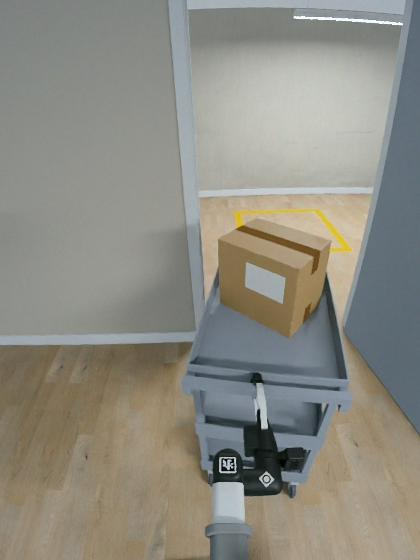

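Request:
move(r1={"base":{"translate_m":0.22,"strafe_m":-0.055},"pace":"slow"}, blocking=false, cameras=[])

Request:
wait(seconds=5, cameras=["r1_head_camera"])

Scene clock: 967.23 s.
move: r1 moving
r1.base_odometry: x=-1.887 y=+2.785 heading=-0.550
r1.turned_by_wheels: +0.001
r1.turned_by_imu: +0.001
r1.base_tilt: forward=-1.6 right=+1.3
r1.lidar_m: 0.55 1.66 2.02 1.90 1.98 2.61 - 4.25 2.97 2.83 1.23 0.57
r1.base_status: translate_m moving; strafe_m moving
r1.joint_positions: lift_m=+0.686 arm_m=+0.175 wrist_yaw_rad=+0.000 wrist_pitch_rad=+0.006 wrist_roll_rad=+1.569 gripper_m=-0.034
r1.joint_status: not commanded
r1.measured_speeds: translate_m=+0.049 strafe_m=-0.012 rotate_rad=+0.001 lift_m=+0.000 arm_m=+0.000 wrist_yaw_rad=+0.000 wrist_pitch_rad=+0.000 wrist_roll_rad=+0.000
r1.motor_effort: lift_m=+16(16) arm_m=+4(4) wheel_0=+9(9) wheel_1=+4(5) wheel_2=-6(6)
r1.servo_current: wrist_yaw_rad=52(59) wrist_pitch_rad=46(52) wrist_roll_rad=52(65) gripper_m=59(59)
r1.contact_limits: arm_m 0.1
r1.hand_pose: x=+0.6342 y=-0.0875 z=+0.8626 quat_wxyz=(+0.708, +0.706, +0.002, -0.002) (m; r1's base frame)
r1.wrist_depth_mm: - - - 147 204 - - / - 530 500 150 208 - - / - 439 439 154 213 - - / - 496 484 158 219 - - / - - 554 162 224 - - / - - 184 177 182 - - / - 137 167 127 237 - -
r2: as last shown
r2.lidar_m: 0.61 1.74 4.98 2.89 1.34 1.05 1.01 1.09 0.94 0.89 1.00 0.71
r2.servo_current: wrist_yaw_rad=52(72) wrist_pitch_rad=39(46) wrist_roll_rad=52(59) gripper_m=202(202)
r2.contact_limits: arm_m 0.1
r2.wrist_depth_mm: - - 268 271 271 272 272 / - - 270 196 272 272 273 / - - 272 201 274 274 276 / - - 273 199 276 277 277 / - - 277 201 277 278 278 / - - 183 196 178 279 281 / - 159 279 - 281 281 282
pictures: none
No camera images: "cameras" was empty.

Scene clock: 970.27 s.
earlier move: r1 done
r1.base_odometry: x=-1.738 y=+2.633 heading=-0.550
r1.turned_by_wheels: +0.000
r1.turned_by_imu: +0.001
r1.base_tilt: forward=-1.6 right=+1.2
r1.lidar_m: 0.57 1.43 1.89 1.96 2.03 2.70 - 4.11 2.92 1.63 1.08 0.58
r1.base_status: done
r1.joint_positions: lift_m=+0.686 arm_m=+0.175 wrist_yaw_rad=+0.000 wrist_pitch_rad=+0.006 wrist_roll_rad=+1.569 gripper_m=-0.034
r1.joint_status: not commanded
r1.measured_speeds: all 0
r1.motor_effort: lift_m=+16(16) arm_m=+4(4) wheel_0=+6(11) wheel_1=+4(7) wheel_2=+0(7)
r1.servo_current: wrist_yaw_rad=39(78) wrist_pitch_rad=52(59) wrist_roll_rad=46(78) gripper_m=59(72)
r1.contact_limits: arm_m 0.1
r1.hand_pose: x=+0.6343 y=-0.0874 z=+0.8626 quat_wxyz=(+0.708, +0.706, +0.002, -0.002) (m; r1's base frame)
r1.wrist_depth_mm: - - - 206 208 1537 - / - - 535 - 212 - - / - 439 436 214 216 - - / - 484 477 159 221 - - / - - 549 163 226 - - / - - 188 178 182 - - / - 138 167 - 236 - -
r2.base_odometry: x=-2.847 y=-2.369 heading=-0.428
r2.turned_by_wheels: +0.000
r2.turned_by_imu: +0.000
r2.base_tilt: forward=-0.6 right=+0.1
r2.lidar_m: 0.59 1.75 4.99 2.88 1.31 1.02 1.00 1.10 0.94 0.91 1.00 0.74
r2.base_status: not commanded
r2.joint_positions: lift_m=+1.020 arm_m=+0.175 wrist_yaw_rad=+0.009 wrist_pitch_rad=+0.002 wrist_roll_rad=+0.000 gripper_m=-0.036
r2.joint_status: not commanded
r2.measured_speeds: all 0
r2.motor_effort: lift_m=+21(21) arm_m=-4(4) wheel_0=+3(4) wheel_1=+3(3) wheel_2=+7(7)
r2.servo_current: wrist_yaw_rad=72(72) wrist_pitch_rad=39(52) wrist_roll_rad=52(59) gripper_m=195(208)
r2.contact_limits: arm_m 0.1
r2.hand_pose: x=+0.6350 y=-0.0849 z=+1.1975 quat_wxyz=(+1.000, +0.000, +0.001, +0.004) (m; r2's base frame)
r2.wrist_depth_mm: - - 268 270 270 271 272 / - - 270 195 273 272 274 / - - 272 200 273 274 274 / - - 272 200 276 277 278 / - - 276 200 277 278 279 / - - 182 197 179 278 281 / - - 278 - 281 282 285
wait: 3.03 of 5 s (r1 has come to rest)
pictures: r1_head_camera
Images, in order (width x height): r1_head_camera 420x560.

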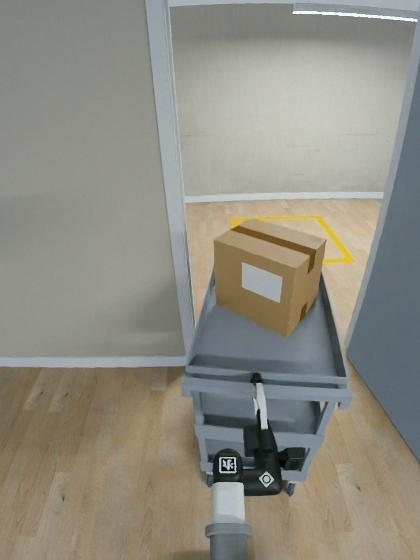

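Request:
move(r1={"base":{"translate_m":0.25,"strafe_m":-0.055},"pace":"slow"}, blocking=false, cameras=[])

Request:
wait(seconds=5, cameras=["r1_head_camera"])

Scene clock: 974.30 s.
move: r1 moving
r1.base_odometry: x=-1.728 y=+2.624 heading=-0.550
r1.turned_by_wheels: +0.001
r1.turned_by_imu: +0.001
r1.base_tilt: forward=-1.6 right=+1.3
r1.lidar_m: 0.58 1.41 1.89 1.97 2.04 2.71 - 4.13 2.93 1.63 1.06 0.58
r1.base_status: translate_m moving; strafe_m moving
r1.joint_positions: lift_m=+0.686 arm_m=+0.175 wrist_yaw_rad=+0.000 wrist_pitch_rad=+0.006 wrist_roll_rad=+1.569 gripper_m=-0.034
r1.joint_status: not commanded
r1.measured_speeds: translate_m=+0.049 strafe_m=-0.011 rotate_rad=+0.001 lift_m=+0.000 arm_m=+0.000 wrist_yaw_rad=+0.000 wrist_pitch_rad=+0.000 wrist_roll_rad=+0.000
r1.motor_effort: lift_m=+16(16) arm_m=+4(4) wheel_0=+11(12) wheel_1=+6(6) wheel_2=-5(6)
r1.servo_current: wrist_yaw_rad=39(59) wrist_pitch_rad=46(52) wrist_roll_rad=59(59) gripper_m=59(59)
r1.contact_limits: arm_m 0.1
r1.hand_pose: x=+0.6343 y=-0.0874 z=+0.8626 quat_wxyz=(+0.708, +0.706, +0.002, -0.002) (m; r1's base frame)
r1.wrist_depth_mm: - - - 206 209 - - / - - 539 - 213 - - / - 442 439 213 216 - - / - 480 477 159 220 - - / - - 544 163 225 - - / - - 187 177 183 - - / - 137 167 127 235 - -
r2: as last shown
r2.lidar_m: 0.61 1.73 4.99 2.89 1.34 1.04 1.00 1.08 0.93 0.90 0.98 0.72
r2.servo_current: wrist_yaw_rad=59(72) wrist_pitch_rad=39(46) wrist_roll_rad=39(52) gripper_m=195(202)
r2.contact_limits: arm_m 0.1
r2.wrist_depth_mm: - - 270 270 271 272 271 / - - 270 196 272 272 274 / - - 272 200 273 276 274 / - - 276 200 276 277 277 / - - 276 200 277 277 281 / - - 183 197 178 278 281 / - - 279 - 279 282 281
pictures: none
No camera images: "cameras" was empty.

Scene clock: 977.63 s.
earlier move: r1 done
r1.base_odometry: x=-1.553 y=+2.455 heading=-0.550
r1.turned_by_wheels: +0.000
r1.turned_by_imu: +0.000
r1.base_tilt: forward=-1.6 right=+1.3
r1.lidar_m: 0.54 1.19 1.57 2.02 2.07 2.79 - 3.98 2.85 0.95 0.95 0.58
r1.base_status: done
r1.joint_positions: lift_m=+0.686 arm_m=+0.175 wrist_yaw_rad=+0.000 wrist_pitch_rad=+0.006 wrist_roll_rad=+1.569 gripper_m=-0.034
r1.joint_status: not commanded
r1.measured_speeds: all 0
r1.motor_effort: lift_m=+16(16) arm_m=+4(4) wheel_0=+3(12) wheel_1=+3(7) wheel_2=-2(7)
r1.servo_current: wrist_yaw_rad=72(72) wrist_pitch_rad=59(59) wrist_roll_rad=72(72) gripper_m=59(65)
r1.contact_limits: arm_m 0.1
r1.hand_pose: x=+0.6343 y=-0.0874 z=+0.8626 quat_wxyz=(+0.708, +0.706, +0.002, -0.002) (m; r1's base frame)
r1.wrist_depth_mm: - - - 211 213 1708 - / - - 569 214 216 - - / - 442 449 218 220 - - / - 480 477 162 224 - - / - - 530 164 228 - - / - - 209 178 182 - - / - 798 176 - 234 138 -
r2.base_odometry: x=-2.847 y=-2.369 heading=-0.428
r2.turned_by_wheels: +0.000
r2.turned_by_imu: +0.000
r2.base_tilt: forward=-0.6 right=+0.0
r2.lidar_m: 0.59 4.02 4.97 2.87 1.31 1.01 0.99 1.08 0.93 0.90 1.00 0.72
r2.base_status: not commanded
r2.joint_positions: lift_m=+1.020 arm_m=+0.175 wrist_yaw_rad=+0.009 wrist_pitch_rad=+0.002 wrist_roll_rad=+0.000 gripper_m=-0.036
r2.joint_status: not commanded
r2.measured_speeds: all 0
r2.motor_effort: lift_m=+21(21) arm_m=-4(4) wheel_0=+3(4) wheel_1=+2(3) wheel_2=+6(7)
r2.servo_current: wrist_yaw_rad=59(72) wrist_pitch_rad=39(46) wrist_roll_rad=39(59) gripper_m=202(202)
r2.contact_limits: arm_m 0.1
r2.hand_pose: x=+0.6350 y=-0.0849 z=+1.1975 quat_wxyz=(+1.000, +0.000, +0.001, +0.004) (m; r2's base frame)
r2.wrist_depth_mm: - - 270 268 271 270 272 / - - 271 196 273 272 273 / - - 272 200 273 274 276 / - - 274 199 276 277 277 / - - 276 201 277 278 278 / - - 182 196 178 279 279 / - - 279 - 281 281 282
wait: 3.33 of 5 s (r1 has come to rest)
pictures: r1_head_camera
Images, in order (width x height): r1_head_camera 420x560.

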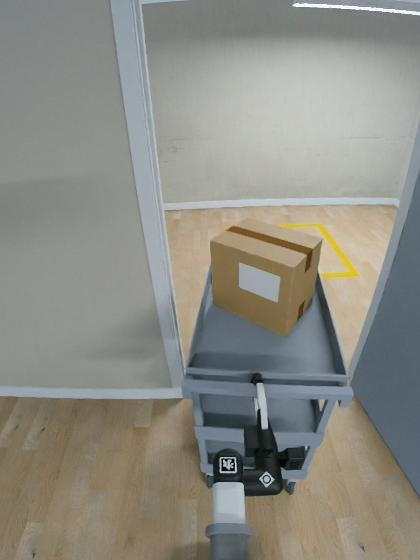

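Request:
move(r1={"base":{"translate_m":0.25,"strafe_m":-0.05},"pace":"slow"}, blocking=false, cameras=[])

Request:
wait(seconds=5, cameras=["r1_head_camera","r1_head_left_camera","r1_head_right_camera"])

Scene clock: 982.80 s.
move: r1 moving
r1.base_odometry: x=-1.544 y=+2.447 heading=-0.549
r1.turned_by_wheels: +0.001
r1.turned_by_imu: +0.000
r1.base_tilt: forward=-1.6 right=+1.3
r1.lidar_m: 0.56 1.15 1.55 2.03 2.10 2.81 - 4.00 2.86 0.94 0.94 0.57
r1.base_status: translate_m moving; strafe_m moving
r1.joint_positions: lift_m=+0.686 arm_m=+0.175 wrist_yaw_rad=+0.000 wrist_pitch_rad=+0.006 wrist_roll_rad=+1.569 gripper_m=-0.034
r1.joint_status: not commanded
r1.measured_speeds: translate_m=+0.049 strafe_m=-0.010 rotate_rad=+0.000 lift_m=+0.000 arm_m=+0.000 wrist_yaw_rad=+0.000 wrist_pitch_rad=+0.000 wrist_roll_rad=+0.000
r1.motor_effort: lift_m=+16(16) arm_m=+4(4) wheel_0=+9(9) wheel_1=+4(7) wheel_2=-6(8)
r1.servo_current: wrist_yaw_rad=52(65) wrist_pitch_rad=46(52) wrist_roll_rad=46(65) gripper_m=52(59)
r1.contact_limits: arm_m 0.1
r1.hand_pose: x=+0.6343 y=-0.0874 z=+0.8626 quat_wxyz=(+0.708, +0.706, +0.002, -0.002) (m; r1's base frame)
r1.wrist_depth_mm: - - - 211 213 1661 - / - - 569 215 216 - - / - 459 449 217 220 - - / - 480 473 162 224 - - / - - 530 164 227 - - / - - 208 177 183 - - / - - 177 - 234 138 -
r2: as last shown
r2.base_tilt: forward=-0.7 right=+0.0
r2.lidar_m: 0.60 4.03 4.97 2.91 1.32 1.03 1.00 1.08 0.94 0.91 1.01 0.70
r2.motor_effort: lift_m=+21(21) arm_m=-3(4) wheel_0=+3(4) wheel_1=+3(3) wheel_2=+7(7)
r2.servo_current: wrist_yaw_rad=52(65) wrist_pitch_rad=39(46) wrist_roll_rad=65(65) gripper_m=202(208)
r2.contact_limits: arm_m 0.1
r2.wrist_depth_mm: - - 270 268 271 272 272 / - - 272 196 272 272 273 / - - 271 200 274 274 276 / - - 273 199 276 277 277 / - - 276 201 276 278 278 / - - 182 196 178 279 281 / - - 278 - 279 282 283
pictures: none
No camera images: "cameras" was empty.

Scene clock: 986.10 s.
earlier move: r1 done
r1.base_odometry: x=-1.366 y=+2.282 heading=-0.550
r1.turned_by_wheels: +0.000
r1.turned_by_imu: -0.001
r1.base_tilt: forward=-1.6 right=+1.3
r1.lidar_m: 0.55 0.92 1.23 2.08 2.16 2.85 - 3.93 2.77 0.85 0.86 0.57
r1.base_status: done
r1.joint_positions: lift_m=+0.686 arm_m=+0.175 wrist_yaw_rad=+0.000 wrist_pitch_rad=+0.006 wrist_roll_rad=+1.569 gripper_m=-0.034
r1.joint_status: not commanded
r1.measured_speeds: all 0
r1.motor_effort: lift_m=+16(16) arm_m=+4(4) wheel_0=+4(10) wheel_1=+2(7) wheel_2=-2(8)
r1.servo_current: wrist_yaw_rad=52(72) wrist_pitch_rad=46(59) wrist_roll_rad=52(65) gripper_m=52(65)
r1.contact_limits: arm_m 0.1
r1.hand_pose: x=+0.6343 y=-0.0874 z=+0.8626 quat_wxyz=(+0.708, +0.706, +0.002, -0.002) (m; r1's base frame)
r1.wrist_depth_mm: - - - 216 217 1708 - / - - 615 219 220 - - / - 484 455 221 223 - - / - 473 473 164 225 - - / - 544 521 165 227 - - / - - 208 177 182 - - / - - 182 - 232 138 -
r2.base_odometry: x=-2.847 y=-2.369 heading=-0.428
r2.turned_by_wheels: +0.000
r2.turned_by_imu: +0.000
r2.base_tilt: forward=-0.6 right=+0.1
r2.lidar_m: 0.56 4.01 4.97 2.92 1.32 1.02 1.02 1.11 0.92 0.91 1.00 0.70
r2.base_status: not commanded
r2.joint_positions: lift_m=+1.020 arm_m=+0.175 wrist_yaw_rad=+0.009 wrist_pitch_rad=+0.002 wrist_roll_rad=+0.000 gripper_m=-0.036
r2.joint_status: not commanded
r2.measured_speeds: all 0
r2.motor_effort: lift_m=+21(21) arm_m=-3(4) wheel_0=+3(4) wheel_1=+3(3) wheel_2=+7(7)
r2.servo_current: wrist_yaw_rad=59(72) wrist_pitch_rad=39(46) wrist_roll_rad=39(65) gripper_m=195(208)
r2.contact_limits: arm_m 0.1
r2.hand_pose: x=+0.6350 y=-0.0849 z=+1.1975 quat_wxyz=(+1.000, +0.000, +0.001, +0.004) (m; r2's base frame)
r2.wrist_depth_mm: - - 270 270 271 271 273 / - - 271 196 271 274 274 / - - 272 200 274 274 276 / - - 274 200 276 276 278 / - - 277 201 277 278 279 / - - 183 196 178 279 281 / - - 278 - 281 281 283
wait: 3.30 of 5 s (r1 has come to rest)
pictures: r1_head_camera, r1_head_left_camera, r1_head_right_camera
Images, in order (width x height): r1_head_camera 420x560, r1_head_left_camera 420x672, r1_head_right_camera 420x672.

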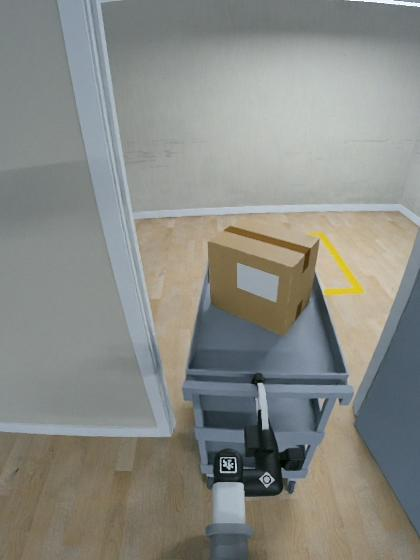

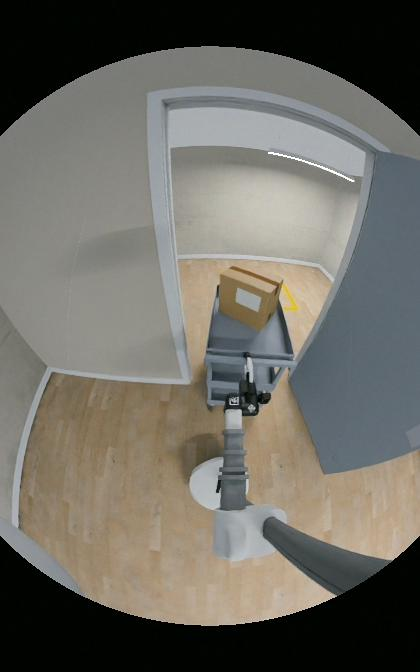

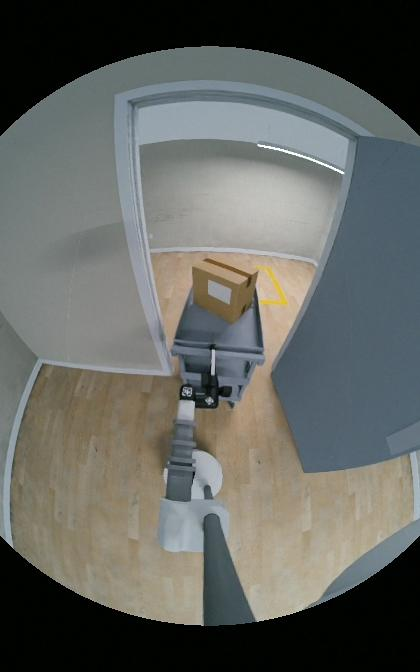

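Request:
move(r1={"base":{"translate_m":0.25,"strafe_m":-0.04},"pace":"slow"}, blocking=false, cameras=[])

Request:
wait(seconds=5, cameras=["r1_head_camera"])

Scene clock: 995.63 s.
move: r1 moving
r1.base_odometry: x=-1.357 y=+2.274 heading=-0.549
r1.turned_by_wheels: +0.000
r1.turned_by_imu: +0.000
r1.base_tilt: forward=-1.6 right=+1.3
r1.lidar_m: 0.57 0.93 1.24 2.08 2.17 2.85 - 3.91 2.78 0.84 0.85 0.56
r1.base_status: translate_m moving; strafe_m moving
r1.joint_positions: lift_m=+0.686 arm_m=+0.175 wrist_yaw_rad=+0.000 wrist_pitch_rad=+0.006 wrist_roll_rad=+1.569 gripper_m=-0.034
r1.joint_status: not commanded
r1.measured_speeds: translate_m=+0.048 strafe_m=-0.007 rotate_rad=+0.000 lift_m=+0.000 arm_m=+0.000 wrist_yaw_rad=+0.000 wrist_pitch_rad=+0.000 wrist_roll_rad=+0.000
r1.motor_effort: lift_m=+16(16) arm_m=+4(4) wheel_0=+7(9) wheel_1=+4(6) wheel_2=-5(8)
r1.servo_current: wrist_yaw_rad=39(72) wrist_pitch_rad=39(52) wrist_roll_rad=59(59) gripper_m=59(65)
r1.contact_limits: arm_m 0.1
r1.hand_pose: x=+0.6343 y=-0.0874 z=+0.8626 quat_wxyz=(+0.708, +0.706, +0.002, -0.002) (m; r1's base frame)
r1.wrist_depth_mm: - - - 217 219 1661 - / - - - 220 222 - - / - 484 462 224 224 - - / - 469 469 164 225 - - / - 539 521 165 227 - - / - - 210 176 182 - - / - - 182 - 232 138 -
r2: as last shown
r2.base_tilt: forward=-0.6 right=+0.0
r2.lidar_m: 0.63 4.02 4.98 2.87 1.31 1.01 1.01 1.11 0.93 0.92 0.99 0.70
r2.motor_effort: lift_m=+21(21) arm_m=-3(4) wheel_0=+3(3) wheel_1=+2(3) wheel_2=+6(7)
r2.servo_current: wrist_yaw_rad=65(72) wrist_pitch_rad=33(46) wrist_roll_rad=52(65) gripper_m=202(202)
r2.contact_limits: arm_m 0.1
r2.wrist_depth_mm: - - 270 270 270 272 272 / - - 271 196 272 273 274 / - - 273 200 274 274 276 / - - 274 199 276 277 278 / - - 276 200 279 279 279 / - - 182 198 178 279 281 / - - 278 - 281 281 283
pictures: none
No camera images: "cameras" was empty.

Scene clock: 998.93 s.
earlier move: r1 done
r1.base_odometry: x=-1.174 y=+2.118 heading=-0.550
r1.turned_by_wheels: -0.001
r1.turned_by_imu: -0.001
r1.base_tilt: forward=-1.6 right=+1.3
r1.lidar_m: 0.55 0.72 0.88 2.14 2.19 2.92 - 3.85 0.88 0.71 0.75 0.59
r1.base_status: done
r1.joint_positions: lift_m=+0.686 arm_m=+0.175 wrist_yaw_rad=+0.000 wrist_pitch_rad=+0.006 wrist_roll_rad=+1.569 gripper_m=-0.034
r1.joint_status: not commanded
r1.measured_speeds: all 0
r1.motor_effort: lift_m=+16(16) arm_m=+4(4) wheel_0=+1(9) wheel_1=+1(6) wheel_2=-4(9)
r1.servo_current: wrist_yaw_rad=59(72) wrist_pitch_rad=52(59) wrist_roll_rad=52(78) gripper_m=59(65)
r1.contact_limits: arm_m 0.1
r1.hand_pose: x=+0.6343 y=-0.0874 z=+0.8626 quat_wxyz=(+0.708, +0.706, +0.002, -0.002) (m; r1's base frame)
r1.wrist_depth_mm: - - - 227 228 1618 - / - - - 227 228 809 - / - 569 504 228 228 - - / - 466 459 168 229 - - / - 525 508 168 229 - - / - - 206 177 182 - - / - - 182 - 229 138 -
r2.base_odometry: x=-2.847 y=-2.369 heading=-0.428
r2.turned_by_wheels: +0.000
r2.turned_by_imu: +0.000
r2.base_tilt: forward=-0.6 right=+0.1
r2.lidar_m: 0.62 4.04 4.98 2.91 1.34 1.02 0.99 1.08 0.93 0.91 0.97 0.71
r2.base_status: not commanded
r2.joint_positions: lift_m=+1.020 arm_m=+0.175 wrist_yaw_rad=+0.009 wrist_pitch_rad=+0.002 wrist_roll_rad=+0.000 gripper_m=-0.036
r2.joint_status: not commanded
r2.measured_speeds: all 0
r2.motor_effort: lift_m=+21(21) arm_m=-4(4) wheel_0=+3(4) wheel_1=+3(3) wheel_2=+7(7)
r2.servo_current: wrist_yaw_rad=46(78) wrist_pitch_rad=39(52) wrist_roll_rad=46(65) gripper_m=195(208)
r2.contact_limits: arm_m 0.1
r2.hand_pose: x=+0.6350 y=-0.0849 z=+1.1975 quat_wxyz=(+1.000, +0.000, +0.001, +0.004) (m; r2's base frame)
r2.wrist_depth_mm: - - 268 268 270 271 273 / - - 270 196 272 273 274 / - - 273 200 274 276 277 / - - 274 200 276 278 277 / - - 274 200 277 277 279 / - - 183 196 178 281 281 / - - 278 - 281 279 282
wait: 3.30 of 5 s (r1 has come to rest)
pictures: r1_head_camera
Images, in order (width x height): r1_head_camera 420x560.

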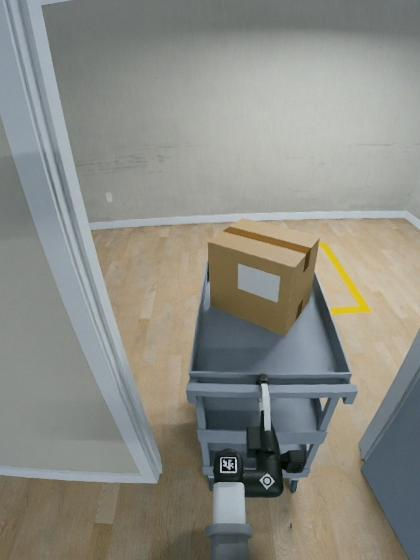

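Request:
move(r1={"base":{"translate_m":0.2,"strafe_m":0.04},"pace":"slow"}, blocking=false, cameras=[])

Request:
wait(seconds=5, cameras=["r1_head_camera"])

Scene clock: 1008.57 s.
move: r1 moving
r1.base_odometry: x=-1.162 y=+2.113 heading=-0.550
r1.turned_by_wheels: +0.000
r1.turned_by_imu: +0.000
r1.base_tilt: forward=-1.6 right=+1.3
r1.lidar_m: 0.56 0.71 0.89 2.14 2.20 2.94 - 3.88 0.90 0.78 0.77 0.59
r1.base_status: translate_m moving; strafe_m moving
r1.joint_positions: lift_m=+0.686 arm_m=+0.175 wrist_yaw_rad=+0.000 wrist_pitch_rad=+0.006 wrist_roll_rad=+1.569 gripper_m=-0.034
r1.joint_status: not commanded
r1.measured_speeds: translate_m=+0.048 strafe_m=+0.010 rotate_rad=+0.001 lift_m=+0.000 arm_m=+0.000 wrist_yaw_rad=+0.000 wrist_pitch_rad=+0.000 wrist_roll_rad=+0.000
r1.motor_effort: lift_m=+16(16) arm_m=+4(4) wheel_0=+4(4) wheel_1=+6(6) wheel_2=-9(10)
r1.servo_current: wrist_yaw_rad=39(52) wrist_pitch_rad=46(52) wrist_roll_rad=46(52) gripper_m=52(59)
r1.contact_limits: arm_m 0.1
r1.hand_pose: x=+0.6343 y=-0.0875 z=+0.8626 quat_wxyz=(+0.708, +0.706, +0.002, -0.002) (m; r1's base frame)
r1.wrist_depth_mm: - - - 226 227 1618 - / - - - 225 228 798 - / - 569 500 226 228 - - / - 466 466 167 229 - - / - 525 512 167 229 - - / - - 206 175 180 - - / - - 182 - 229 138 -
r2: as last shown
r2.lidar_m: 0.59 4.03 4.97 2.93 1.33 1.02 0.99 1.09 0.94 0.89 0.99 0.70
r2.servo_current: wrist_yaw_rad=59(65) wrist_pitch_rad=46(46) wrist_roll_rad=39(59) gripper_m=202(202)
r2.contact_limits: arm_m 0.1
r2.wrist_depth_mm: - - 270 270 270 271 273 / - - 271 196 273 272 273 / - - 272 200 274 276 276 / - - 276 198 274 277 277 / - - 276 201 277 277 279 / - - 182 196 179 279 279 / - - 278 - 279 281 282
pictures: none
No camera images: "cameras" was empty.

Scene clock: 1011.37 s.
earlier move: r1 done
r1.base_odometry: x=-0.983 y=+2.047 heading=-0.550
r1.turned_by_wheels: +0.000
r1.turned_by_imu: -0.001
r1.base_tilt: forward=-1.6 right=+1.3
r1.lidar_m: 0.58 0.51 0.63 1.56 2.18 2.88 - 3.91 0.88 0.75 0.74 0.58
r1.base_status: done
r1.joint_positions: lift_m=+0.686 arm_m=+0.175 wrist_yaw_rad=-0.001 wrist_pitch_rad=+0.006 wrist_roll_rad=+1.569 gripper_m=-0.034
r1.joint_status: not commanded
r1.measured_speeds: all 0
r1.motor_effort: lift_m=+16(16) arm_m=+4(4) wheel_0=-1(5) wheel_1=+1(6) wheel_2=-4(10)
r1.servo_current: wrist_yaw_rad=46(65) wrist_pitch_rad=52(59) wrist_roll_rad=46(78) gripper_m=65(65)
r1.contact_limits: arm_m 0.1
r1.hand_pose: x=+0.6342 y=-0.0876 z=+0.8626 quat_wxyz=(+0.708, +0.706, +0.002, -0.002) (m; r1's base frame)
r1.wrist_depth_mm: - - - 153 211 1537 - / - - 549 155 216 - - / - 445 442 216 220 - - / - 488 480 160 222 - - / - - 544 164 226 - - / - - 187 176 180 - - / - - 182 - 235 138 -
r2.base_odometry: x=-2.847 y=-2.369 heading=-0.428
r2.turned_by_wheels: +0.000
r2.turned_by_imu: +0.000
r2.base_tilt: forward=-0.6 right=+0.1
r2.lidar_m: 0.59 4.00 4.98 2.89 1.34 1.03 1.00 1.08 0.93 0.92 0.99 0.70
r2.base_status: not commanded
r2.joint_positions: lift_m=+1.020 arm_m=+0.175 wrist_yaw_rad=+0.009 wrist_pitch_rad=+0.002 wrist_roll_rad=+0.000 gripper_m=-0.036
r2.joint_status: not commanded
r2.measured_speeds: all 0
r2.motor_effort: lift_m=+21(21) arm_m=-3(4) wheel_0=+4(4) wheel_1=+2(3) wheel_2=+7(7)
r2.servo_current: wrist_yaw_rad=72(72) wrist_pitch_rad=39(46) wrist_roll_rad=46(78) gripper_m=202(208)
r2.contact_limits: arm_m 0.1
r2.hand_pose: x=+0.6350 y=-0.0849 z=+1.1975 quat_wxyz=(+1.000, +0.000, +0.001, +0.004) (m; r2's base frame)
r2.wrist_depth_mm: - - 268 270 270 272 272 / - - 272 196 272 273 274 / - - 273 200 273 276 276 / - - 274 199 276 277 277 / - - 276 201 277 278 281 / - - 182 196 179 279 281 / - - 278 - 282 281 282
wait: 2.80 of 5 s (r1 has come to rest)
pictures: r1_head_camera
Images, in order (width x height): r1_head_camera 420x560.

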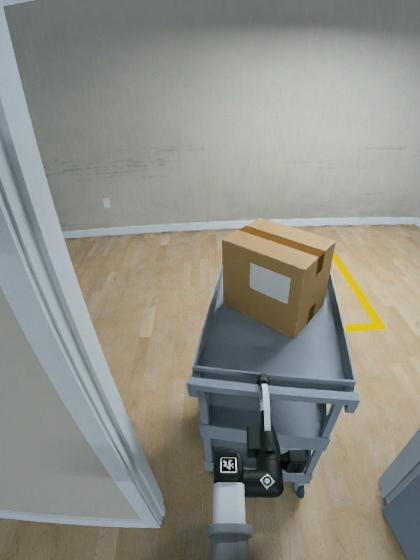

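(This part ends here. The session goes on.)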